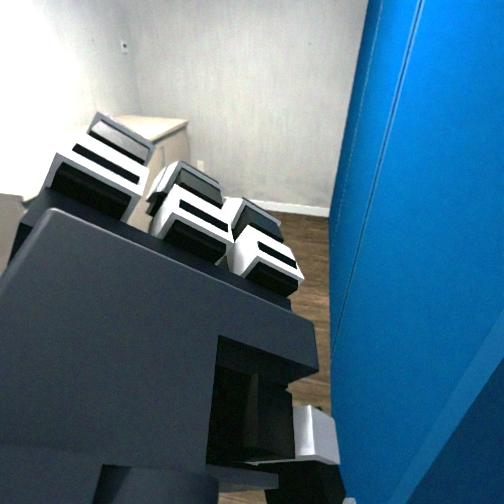

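Call:
move(
  base={"strafe_m": 0.14},
)

Call:
move(
  base={"translate_m": 1.3},
  cameras=["all"],
)

Scene clock: 405.53 s.
move: done
base_odometry: x=+1.796 y=-0.971 heading=-2.790
base_tilt: forward=-0.1 right=+0.5
base_status: done
joint_positions: joint_1_rad=+6.158 joint_2_rad=-0.616 joint_3_rad=+3.136 joint_4_rad=-1.445 joint_5_rad=+0.012 joint_6_rad=-0.447 joint_7_rad=+2.514 hand_index_mcp=+1.000 hand_index_abd=+0.000 hand_index_pip=+1.000 hand_index_dip=+0.997 hand_middle_mcp=+1.000 hand_middle_abd=+0.000 hand_middle_pip=+1.000 hand_middle_dip=+0.997 hand_ring_mcp=+1.000 hand_ring_abd=+0.000 hand_ring_pip=+1.000 hand_ring_dip=+0.998 hand_thumb_cmc=+1.000 hand_thumb_axl=+0.677 hand_thumb_mcp=+0.899 hand_thumb_ipl=+0.168 hand_current_limit=+0.400 hand_speed=+0.200
joint_status: not commanded
hand_state: goal,overload,goal,goal,goal,goal,goal,goal,goal,goal,goal,goal,goal,goal,goal,goal
index_mcp_current_ma: 0
index_abd_current_ma: 0
index_pip_current_ma: 0
index_dip_current_ma: -3
middle_mcp_current_ma: 0
middle_abd_current_ma: 0
middle_pip_current_ma: 0
middle_dip_current_ma: -3
ring_mcp_current_ma: 0
ring_abd_current_ma: 0
ring_pip_current_ma: 0
ring_dip_current_ma: -2
thumb_cmc_current_ma: 0
thumb_axl_current_ma: -1
thumb_mcp_current_ma: -1
thumb_ipl_current_ma: 0
hand_goal_index_mcp: 1.000
hand_goal_index_abd: 0.000
hand_goal_index_pip: 1.000
hand_goal_index_dip: 1.000
hand_goal_middle_mcp: 1.000
hand_goal_middle_abd: 0.000
hand_goal_middle_pip: 1.000
hand_goal_middle_dip: 1.000
hand_goal_ring_mcp: 1.000
hand_goal_ring_abd: 0.000
hand_goal_ring_pip: 1.000
hand_goal_ring_dip: 1.000
hand_goal_thumb_cmc: 1.000
hand_goal_thumb_axl: 0.678
hand_goal_thumb_mcp: 0.900
hand_goal_thumb_ipl: 0.168
motor_effort: joint_1_rad=+1(1) joint_2_rad=+5(6) joint_3_rad=+2(4) joint_4_rad=+15(16) joint_5_rad=+0(1) joint_6_rad=+9(9) joint_7_rad=+0(1)
hand_pose: x=+0.3857 y=-0.0310 z=+1.3793 quat_wxyz=(+0.324, +0.510, +0.307, +0.735) (m; base frame)
hand_target: x=+0.3895 y=-0.0438 z=+1.3779 quat_wxyz=(+0.302, +0.534, +0.284, +0.736) (m; base frame)
hand_status: not commanded
pictures: none

Scene clock: 409.33 s.
move: done
base_odometry: x=+0.576 y=-1.419 heading=-2.790
base_tilt: forward=-0.1 right=+0.4
base_status: done
joint_positions: joint_1_rad=+6.158 joint_2_rad=-0.600 joint_3_rad=+3.136 joint_4_rad=-1.439 joint_5_rad=+0.012 joint_6_rad=-0.449 joint_7_rad=+2.514 hand_index_mcp=+1.000 hand_index_abd=+0.000 hand_index_pip=+1.000 hand_index_dip=+0.997 hand_middle_mcp=+1.000 hand_middle_abd=+0.000 hand_middle_pip=+1.000 hand_middle_dip=+0.997 hand_ring_mcp=+1.000 hand_ring_abd=+0.000 hand_ring_pip=+1.000 hand_ring_dip=+0.998 hand_thumb_cmc=+1.000 hand_thumb_axl=+0.677 hand_thumb_mcp=+0.899 hand_thumb_ipl=+0.168 hand_current_limit=+0.400 hand_speed=+0.200
joint_status: not commanded
hand_state: goal,overload,goal,goal,goal,goal,goal,goal,goal,goal,goal,goal,goal,goal,goal,goal
index_mcp_current_ma: 0
index_abd_current_ma: 0
index_pip_current_ma: 0
index_dip_current_ma: -3
middle_mcp_current_ma: 0
middle_abd_current_ma: 0
middle_pip_current_ma: 0
middle_dip_current_ma: -3
ring_mcp_current_ma: 0
ring_abd_current_ma: 0
ring_pip_current_ma: 0
ring_dip_current_ma: -2
thumb_cmc_current_ma: 0
thumb_axl_current_ma: -1
thumb_mcp_current_ma: -1
thumb_ipl_current_ma: 0
hand_goal_index_mcp: 1.000
hand_goal_index_abd: 0.000
hand_goal_index_pip: 1.000
hand_goal_index_dip: 1.000
hand_goal_middle_mcp: 1.000
hand_goal_middle_abd: 0.000
hand_goal_middle_pip: 1.000
hand_goal_middle_dip: 1.000
hand_goal_ring_mcp: 1.000
hand_goal_ring_abd: 0.000
hand_goal_ring_pip: 1.000
hand_goal_ring_dip: 1.000
hand_goal_thumb_cmc: 1.000
hand_goal_thumb_axl: 0.678
hand_goal_thumb_mcp: 0.900
hand_goal_thumb_ipl: 0.168
motor_effort: joint_1_rad=+1(1) joint_2_rad=+5(9) joint_3_rad=+2(3) joint_4_rad=+16(16) joint_5_rad=+0(1) joint_6_rad=+9(10) joint_7_rad=+0(1)
hand_pose: x=+0.3951 y=-0.0299 z=+1.3773 quat_wxyz=(+0.322, +0.515, +0.309, +0.732) (m; base frame)
hand_target: x=+0.3895 y=-0.0438 z=+1.3779 quat_wxyz=(+0.302, +0.534, +0.284, +0.736) (m; base frame)
hand_status: not commanded
pictures: base_camera, wrist_camera

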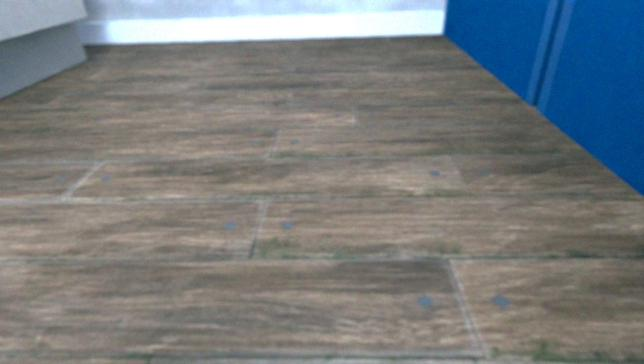

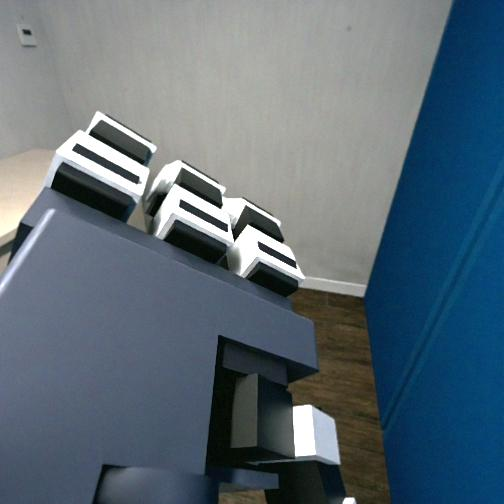

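Call:
move(
  base={"rotate_rad": 1.57},
)

Call:
move(
  base={"strafe_m": -0.7, "translate_m": 0.12},
  joints={"joint_1_rad": -0.3, "joint_2_rad": -0.6, "joint_4_rad": -1.4, "joint_6_rad": -0.5},
  cameras=["all"],
)

Scene clock: 417.80 s.
move: done
base_odometry: x=+0.576 y=-1.419 heading=-1.221
base_tilt: forward=-0.1 right=+0.5
base_status: done
joint_positions: joint_1_rad=+6.159 joint_2_rad=-0.600 joint_3_rad=+3.136 joint_4_rad=-1.439 joint_5_rad=+0.012 joint_6_rad=-0.449 joint_7_rad=+2.514 hand_index_mcp=+1.000 hand_index_abd=+0.000 hand_index_pip=+1.000 hand_index_dip=+0.997 hand_middle_mcp=+1.000 hand_middle_abd=+0.000 hand_middle_pip=+1.000 hand_middle_dip=+0.997 hand_ring_mcp=+1.000 hand_ring_abd=+0.000 hand_ring_pip=+1.000 hand_ring_dip=+0.998 hand_thumb_cmc=+1.000 hand_thumb_axl=+0.677 hand_thumb_mcp=+0.899 hand_thumb_ipl=+0.168 hand_current_limit=+0.400 hand_speed=+0.200
joint_status: not commanded
hand_state: goal,overload,goal,goal,goal,goal,goal,goal,goal,goal,goal,goal,goal,goal,goal,goal
index_mcp_current_ma: 0
index_abd_current_ma: 0
index_pip_current_ma: 0
index_dip_current_ma: -3
middle_mcp_current_ma: 0
middle_abd_current_ma: 0
middle_pip_current_ma: 0
middle_dip_current_ma: -3
ring_mcp_current_ma: 0
ring_abd_current_ma: 0
ring_pip_current_ma: 0
ring_dip_current_ma: -2
thumb_cmc_current_ma: 0
thumb_axl_current_ma: -1
thumb_mcp_current_ma: -1
thumb_ipl_current_ma: 0
hand_goal_index_mcp: 1.000
hand_goal_index_abd: 0.000
hand_goal_index_pip: 1.000
hand_goal_index_dip: 1.000
hand_goal_middle_mcp: 1.000
hand_goal_middle_abd: 0.000
hand_goal_middle_pip: 1.000
hand_goal_middle_dip: 1.000
hand_goal_ring_mcp: 1.000
hand_goal_ring_abd: 0.000
hand_goal_ring_pip: 1.000
hand_goal_ring_dip: 1.000
hand_goal_thumb_cmc: 1.000
hand_goal_thumb_axl: 0.678
hand_goal_thumb_mcp: 0.900
hand_goal_thumb_ipl: 0.168
motor_effort: joint_1_rad=+1(1) joint_2_rad=+3(5) joint_3_rad=+2(3) joint_4_rad=+16(16) joint_5_rad=+1(1) joint_6_rad=+8(10) joint_7_rad=+1(1)
hand_pose: x=+0.3951 y=-0.0302 z=+1.3772 quat_wxyz=(+0.323, +0.515, +0.309, +0.732) (m; base frame)
hand_target: x=+0.3895 y=-0.0438 z=+1.3779 quat_wxyz=(+0.302, +0.534, +0.284, +0.736) (m; base frame)
hand_status: not commanded
pictures: none

Scene clock: 420.40 s.
move: done
base_odometry: x=-0.041 y=-1.772 heading=-1.220
base_tilt: forward=-0.1 right=+0.4
base_status: done
joint_positions: joint_1_rad=+6.009 joint_2_rad=-0.600 joint_3_rad=+3.136 joint_4_rad=-1.439 joint_5_rad=+0.012 joint_6_rad=-0.450 joint_7_rad=+2.514 hand_index_mcp=+1.000 hand_index_abd=+0.000 hand_index_pip=+1.000 hand_index_dip=+0.997 hand_middle_mcp=+1.000 hand_middle_abd=+0.000 hand_middle_pip=+1.000 hand_middle_dip=+0.997 hand_ring_mcp=+1.000 hand_ring_abd=+0.000 hand_ring_pip=+1.000 hand_ring_dip=+0.998 hand_thumb_cmc=+1.000 hand_thumb_axl=+0.677 hand_thumb_mcp=+0.899 hand_thumb_ipl=+0.168 hand_current_limit=+0.400 hand_speed=+0.200
joint_status: all done
hand_state: goal,overload,goal,goal,goal,goal,goal,goal,goal,goal,goal,goal,goal,goal,goal,goal
index_mcp_current_ma: 0
index_abd_current_ma: 0
index_pip_current_ma: 0
index_dip_current_ma: -3
middle_mcp_current_ma: 0
middle_abd_current_ma: 0
middle_pip_current_ma: 0
middle_dip_current_ma: -3
ring_mcp_current_ma: 0
ring_abd_current_ma: 0
ring_pip_current_ma: 0
ring_dip_current_ma: -2
thumb_cmc_current_ma: 0
thumb_axl_current_ma: -1
thumb_mcp_current_ma: -1
thumb_ipl_current_ma: 0
hand_goal_index_mcp: 1.000
hand_goal_index_abd: 0.000
hand_goal_index_pip: 1.000
hand_goal_index_dip: 1.000
hand_goal_middle_mcp: 1.000
hand_goal_middle_abd: 0.000
hand_goal_middle_pip: 1.000
hand_goal_middle_dip: 1.000
hand_goal_ring_mcp: 1.000
hand_goal_ring_abd: 0.000
hand_goal_ring_pip: 1.000
hand_goal_ring_dip: 1.000
hand_goal_thumb_cmc: 1.000
hand_goal_thumb_axl: 0.678
hand_goal_thumb_mcp: 0.900
hand_goal_thumb_ipl: 0.168
motor_effort: joint_1_rad=+1(1) joint_2_rad=+5(5) joint_3_rad=+2(5) joint_4_rad=+15(17) joint_5_rad=+1(1) joint_6_rad=+8(10) joint_7_rad=+0(1)
hand_pose: x=+0.3966 y=+0.0108 z=+1.3772 quat_wxyz=(+0.267, +0.491, +0.346, +0.754) (m; base frame)
hand_target: x=+0.3928 y=+0.0108 z=+1.3779 quat_wxyz=(+0.227, +0.503, +0.336, +0.763) (m; base frame)
hand_status: not commanded
pictures: base_camera, wrist_camera

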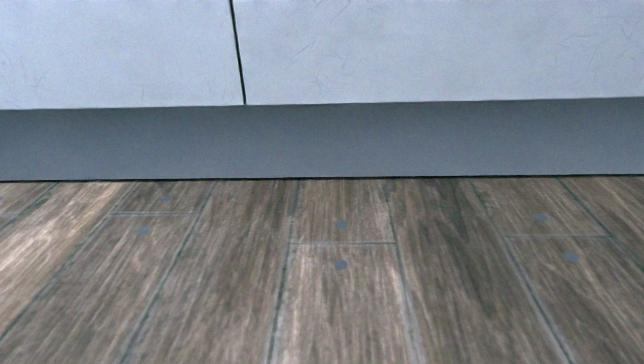

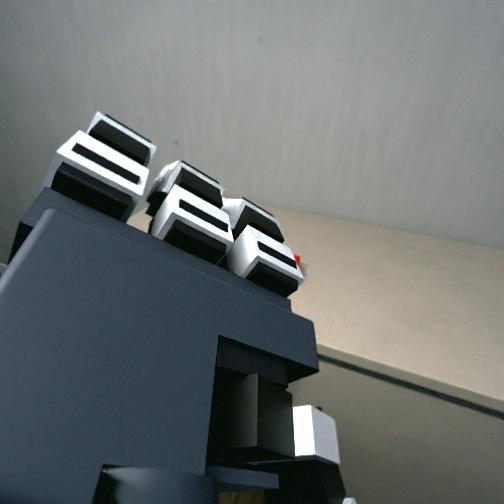

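Call:
move(
  joints={"joint_1_rad": -0.8},
  cameras=["wrist_camera"],
)

Call:
zoom_image(
  camera="wrist_camera",
  region=[302, 180, 502, 380],
)

Scene clock: 431.53 s.
move: done
base_odometry: x=-0.041 y=-1.772 heading=-1.220
base_tilt: forward=-0.1 right=+0.4
base_status: not commanded
joint_positions: joint_1_rad=+5.511 joint_2_rad=-0.600 joint_3_rad=+3.136 joint_4_rad=-1.439 joint_5_rad=+0.012 joint_6_rad=-0.450 joint_7_rad=+2.514 hand_index_mcp=+1.000 hand_index_abd=+0.000 hand_index_pip=+1.000 hand_index_dip=+0.997 hand_middle_mcp=+1.000 hand_middle_abd=+0.000 hand_middle_pip=+1.000 hand_middle_dip=+0.997 hand_ring_mcp=+1.000 hand_ring_abd=+0.000 hand_ring_pip=+1.000 hand_ring_dip=+0.998 hand_thumb_cmc=+1.000 hand_thumb_axl=+0.677 hand_thumb_mcp=+0.899 hand_thumb_ipl=+0.168 hand_current_limit=+0.400 hand_speed=+0.200
joint_status: all done
hand_state: goal,overload,goal,goal,goal,goal,goal,goal,goal,goal,goal,goal,goal,goal,goal,goal
index_mcp_current_ma: 0
index_abd_current_ma: 0
index_pip_current_ma: 0
index_dip_current_ma: -3
middle_mcp_current_ma: 0
middle_abd_current_ma: 0
middle_pip_current_ma: 0
middle_dip_current_ma: -3
ring_mcp_current_ma: 0
ring_abd_current_ma: 0
ring_pip_current_ma: 0
ring_dip_current_ma: -2
thumb_cmc_current_ma: 0
thumb_axl_current_ma: -1
thumb_mcp_current_ma: -1
thumb_ipl_current_ma: 0
hand_goal_index_mcp: 1.000
hand_goal_index_abd: 0.000
hand_goal_index_pip: 1.000
hand_goal_index_dip: 1.000
hand_goal_middle_mcp: 1.000
hand_goal_middle_abd: 0.000
hand_goal_middle_pip: 1.000
hand_goal_middle_dip: 1.000
hand_goal_ring_mcp: 1.000
hand_goal_ring_abd: 0.000
hand_goal_ring_pip: 1.000
hand_goal_ring_dip: 1.000
hand_goal_thumb_cmc: 1.000
hand_goal_thumb_axl: 0.678
hand_goal_thumb_mcp: 0.900
hand_goal_thumb_ipl: 0.168
motor_effort: joint_1_rad=+1(1) joint_2_rad=+3(5) joint_3_rad=+2(3) joint_4_rad=+16(16) joint_5_rad=+0(1) joint_6_rad=+10(10) joint_7_rad=+0(1)
hand_pose: x=+0.3577 y=+0.1422 z=+1.3772 quat_wxyz=(+0.073, +0.390, +0.457, +0.796) (m; base frame)
hand_target: x=+0.3541 y=+0.1407 z=+1.3779 quat_wxyz=(+0.032, +0.404, +0.450, +0.795) (m; base frame)
hand_status: not commanded
pictures: wrist_camera

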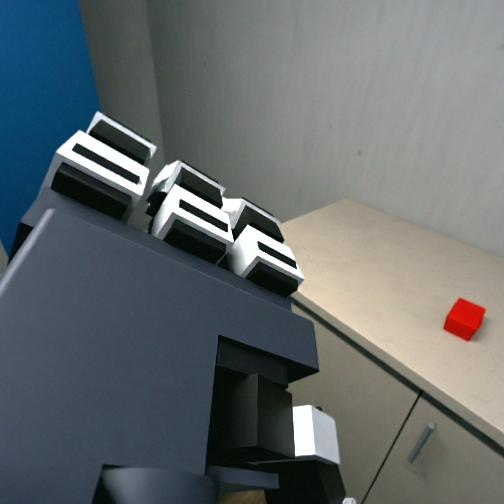

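Scaled by 2.520 from the camera's 504x504 image, which has a finer 720x720 frame.

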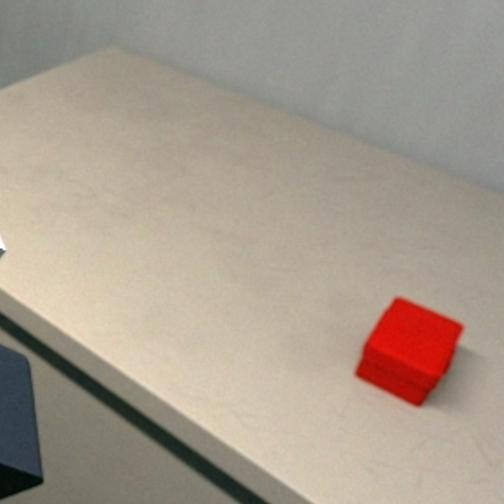

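Call:
move(
  base={"strafe_m": 0.117, "translate_m": 0.12},
  joints={"joint_1_rad": -0.6, "joint_6_rad": -0.9},
  cameras=["wrist_camera"],
)

Call:
zoom_image(
  camera="wrist_camera",
  region=[302, 130, 502, 330],
)

Scene clock: 491.67 s.
move: done
base_odometry: x=+0.111 y=-1.845 heading=-1.220
base_tilt: forward=-0.1 right=+0.5
base_status: done
joint_positions: joint_1_rad=+5.657 joint_2_rad=-0.593 joint_3_rad=+3.136 joint_4_rad=-1.434 joint_5_rad=+0.012 joint_6_rad=-0.845 joint_7_rad=+2.514 hand_index_mcp=+1.000 hand_index_abd=+0.000 hand_index_pip=+1.000 hand_index_dip=+0.997 hand_middle_mcp=+1.000 hand_middle_abd=+0.000 hand_middle_pip=+1.000 hand_middle_dip=+0.997 hand_ring_mcp=+1.000 hand_ring_abd=+0.000 hand_ring_pip=+1.000 hand_ring_dip=+0.998 hand_thumb_cmc=+1.000 hand_thumb_axl=+0.677 hand_thumb_mcp=+0.899 hand_thumb_ipl=+0.168 hand_current_limit=+0.400 hand_speed=+0.200
joint_status: all done
hand_state: goal,overload,goal,goal,goal,goal,goal,goal,goal,goal,goal,goal,goal,goal,goal,goal
index_mcp_current_ma: 0
index_abd_current_ma: 0
index_pip_current_ma: 0
index_dip_current_ma: -3
middle_mcp_current_ma: 0
middle_abd_current_ma: 0
middle_pip_current_ma: 0
middle_dip_current_ma: -3
ring_mcp_current_ma: 0
ring_abd_current_ma: 0
ring_pip_current_ma: 0
ring_dip_current_ma: -2
thumb_cmc_current_ma: 0
thumb_axl_current_ma: -1
thumb_mcp_current_ma: -1
thumb_ipl_current_ma: 0
hand_goal_index_mcp: 1.000
hand_goal_index_abd: 0.000
hand_goal_index_pip: 1.000
hand_goal_index_dip: 1.000
hand_goal_middle_mcp: 1.000
hand_goal_middle_abd: 0.000
hand_goal_middle_pip: 1.000
hand_goal_middle_dip: 1.000
hand_goal_ring_mcp: 1.000
hand_goal_ring_abd: 0.000
hand_goal_ring_pip: 1.000
hand_goal_ring_dip: 1.000
hand_goal_thumb_cmc: 1.000
hand_goal_thumb_axl: 0.678
hand_goal_thumb_mcp: 0.900
hand_goal_thumb_ipl: 0.168
motor_effort: joint_1_rad=+1(2) joint_2_rad=+3(9) joint_3_rad=+2(3) joint_4_rad=+16(17) joint_5_rad=+0(1) joint_6_rad=+9(10) joint_7_rad=+0(1)
hand_pose: x=+0.4049 y=+0.1249 z=+1.2616 quat_wxyz=(+0.111, +0.527, +0.529, +0.656) (m; base frame)
hand_target: x=+0.4010 y=+0.1074 z=+1.2598 quat_wxyz=(+0.092, +0.555, +0.506, +0.654) (m; base frame)
hand_status: not commanded
pictures: wrist_camera

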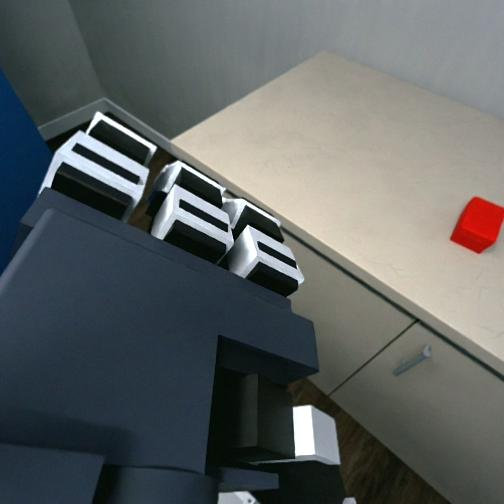

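Scaled by 2.520 from the camera's 504x504 image, which has a finer 720x720 frame.

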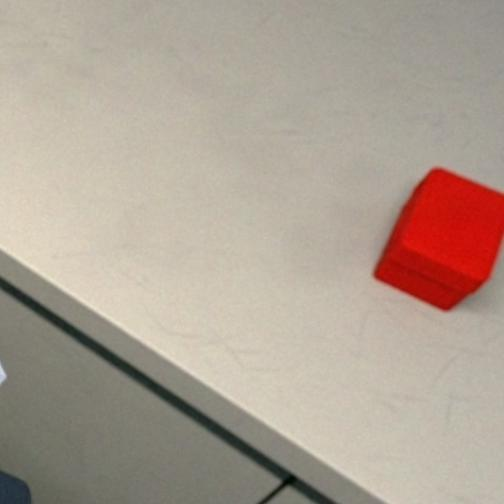

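Call:
move(
  base={"translate_m": 0.12},
  joints={"joint_1_rad": 0.0, "joint_7_rad": 1.2, "joint_6_rad": -0.9, "hand_index_mcp": 0.845, "hand_middle_mcp": 0.845, "hand_ring_mcp": 0.845, "hand_index_pip": -0.384, "hand_middle_pip": -0.384, "hand_ring_pip": -0.384, "hand_index_dip": 0.70, "hand_middle_dip": 0.70, "hand_ring_dip": 0.70, "hand_thumb_cmc": -0.89, "hand_thumb_mcp": 0.40, "hand_thumb_ipl": -0.316},
)

Call:
move(
  joints={"joint_7_rad": -0.066, "joint_2_rad": 0.0, "joint_4_rad": -0.95, "joint_6_rad": -0.98},
  cameras=["wrist_camera"],
)

Scene clock: 519.10 s.
move: done
base_odometry: x=+0.152 y=-1.958 heading=-1.220
base_tilt: forward=-0.1 right=+0.4
base_status: done
joint_positions: joint_1_rad=+6.256 joint_2_rad=-0.593 joint_3_rad=+3.136 joint_4_rad=-1.434 joint_5_rad=+0.012 joint_6_rad=-0.848 joint_7_rad=+1.266 hand_index_mcp=+0.846 hand_index_abd=+0.001 hand_index_pip=-0.382 hand_index_dip=+0.703 hand_middle_mcp=+0.846 hand_middle_abd=+0.000 hand_middle_pip=-0.382 hand_middle_dip=+0.703 hand_ring_mcp=+0.846 hand_ring_abd=+0.000 hand_ring_pip=-0.381 hand_ring_dip=+0.702 hand_thumb_cmc=-0.877 hand_thumb_axl=+0.677 hand_thumb_mcp=+0.401 hand_thumb_ipl=-0.315 hand_current_limit=+0.400 hand_speed=+0.200
joint_status: all done
hand_state: goal,overload,goal,goal,goal,goal,goal,goal,goal,goal,goal,goal,goal,goal,goal,goal
index_mcp_current_ma: 0
index_abd_current_ma: 0
index_pip_current_ma: 2
index_dip_current_ma: 3
middle_mcp_current_ma: 0
middle_abd_current_ma: 0
middle_pip_current_ma: 2
middle_dip_current_ma: 3
ring_mcp_current_ma: 0
ring_abd_current_ma: 0
ring_pip_current_ma: 3
ring_dip_current_ma: 2
thumb_cmc_current_ma: 22
thumb_axl_current_ma: -1
thumb_mcp_current_ma: 2
thumb_ipl_current_ma: 2
hand_goal_index_mcp: 0.846
hand_goal_index_abd: 0.000
hand_goal_index_pip: -0.384
hand_goal_index_dip: 0.700
hand_goal_middle_mcp: 0.846
hand_goal_middle_abd: 0.000
hand_goal_middle_pip: -0.384
hand_goal_middle_dip: 0.700
hand_goal_ring_mcp: 0.846
hand_goal_ring_abd: 0.000
hand_goal_ring_pip: -0.384
hand_goal_ring_dip: 0.700
hand_goal_thumb_cmc: -0.890
hand_goal_thumb_axl: 0.678
hand_goal_thumb_mcp: 0.400
hand_goal_thumb_ipl: -0.316
motor_effort: joint_1_rad=+1(2) joint_2_rad=+5(7) joint_3_rad=+1(5) joint_4_rad=+16(17) joint_5_rad=+0(1) joint_6_rad=+9(10) joint_7_rad=+1(1)
hand_pose: x=+0.4133 y=-0.0653 z=+1.1590 quat_wxyz=(-0.104, +0.741, -0.101, +0.656) (m; base frame)
hand_target: x=+0.3992 y=-0.0698 z=+1.1577 quat_wxyz=(-0.122, +0.738, -0.139, +0.649) (m; base frame)
hand_status: not commanded
pictures: none

Scene clock: 521.40 s.
move: done
base_odometry: x=+0.152 y=-1.958 heading=-1.220
base_tilt: forward=-0.1 right=+0.4
base_status: not commanded
joint_positions: joint_1_rad=+6.256 joint_2_rad=+0.000 joint_3_rad=+3.136 joint_4_rad=-0.997 joint_5_rad=+0.012 joint_6_rad=-0.926 joint_7_rad=+0.000 hand_index_mcp=+0.841 hand_index_abd=+0.001 hand_index_pip=-0.382 hand_index_dip=+0.703 hand_middle_mcp=+0.839 hand_middle_abd=+0.000 hand_middle_pip=-0.382 hand_middle_dip=+0.703 hand_ring_mcp=+0.840 hand_ring_abd=+0.000 hand_ring_pip=-0.382 hand_ring_dip=+0.702 hand_thumb_cmc=-0.880 hand_thumb_axl=+0.677 hand_thumb_mcp=+0.400 hand_thumb_ipl=-0.315 hand_current_limit=+0.400 hand_speed=+0.200
joint_status: all done
hand_state: goal,overload,goal,goal,goal,goal,goal,goal,goal,goal,goal,goal,goal,goal,goal,goal
index_mcp_current_ma: -7
index_abd_current_ma: 0
index_pip_current_ma: 1
index_dip_current_ma: 3
middle_mcp_current_ma: -9
middle_abd_current_ma: 0
middle_pip_current_ma: 2
middle_dip_current_ma: 3
ring_mcp_current_ma: -9
ring_abd_current_ma: 0
ring_pip_current_ma: 2
ring_dip_current_ma: 2
thumb_cmc_current_ma: 15
thumb_axl_current_ma: -1
thumb_mcp_current_ma: 0
thumb_ipl_current_ma: 2
hand_goal_index_mcp: 0.846
hand_goal_index_abd: 0.000
hand_goal_index_pip: -0.384
hand_goal_index_dip: 0.700
hand_goal_middle_mcp: 0.846
hand_goal_middle_abd: 0.000
hand_goal_middle_pip: -0.384
hand_goal_middle_dip: 0.700
hand_goal_ring_mcp: 0.846
hand_goal_ring_abd: 0.000
hand_goal_ring_pip: -0.384
hand_goal_ring_dip: 0.700
hand_goal_thumb_cmc: -0.890
hand_goal_thumb_axl: 0.678
hand_goal_thumb_mcp: 0.400
hand_goal_thumb_ipl: -0.316
motor_effort: joint_1_rad=+0(1) joint_2_rad=-16(18) joint_3_rad=+1(3) joint_4_rad=+17(18) joint_5_rad=+0(1) joint_6_rad=+8(11) joint_7_rad=+0(1)
hand_pose: x=+0.6355 y=+0.0373 z=+1.0895 quat_wxyz=(-0.407, +0.589, -0.570, +0.403) (m; base frame)
hand_target: x=+0.6277 y=+0.0294 z=+1.1015 quat_wxyz=(-0.416, +0.562, -0.600, +0.389) (m; base frame)
hand_status: not commanded
pictures: wrist_camera

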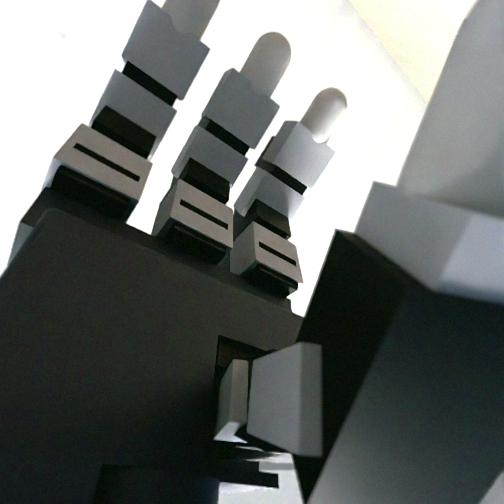

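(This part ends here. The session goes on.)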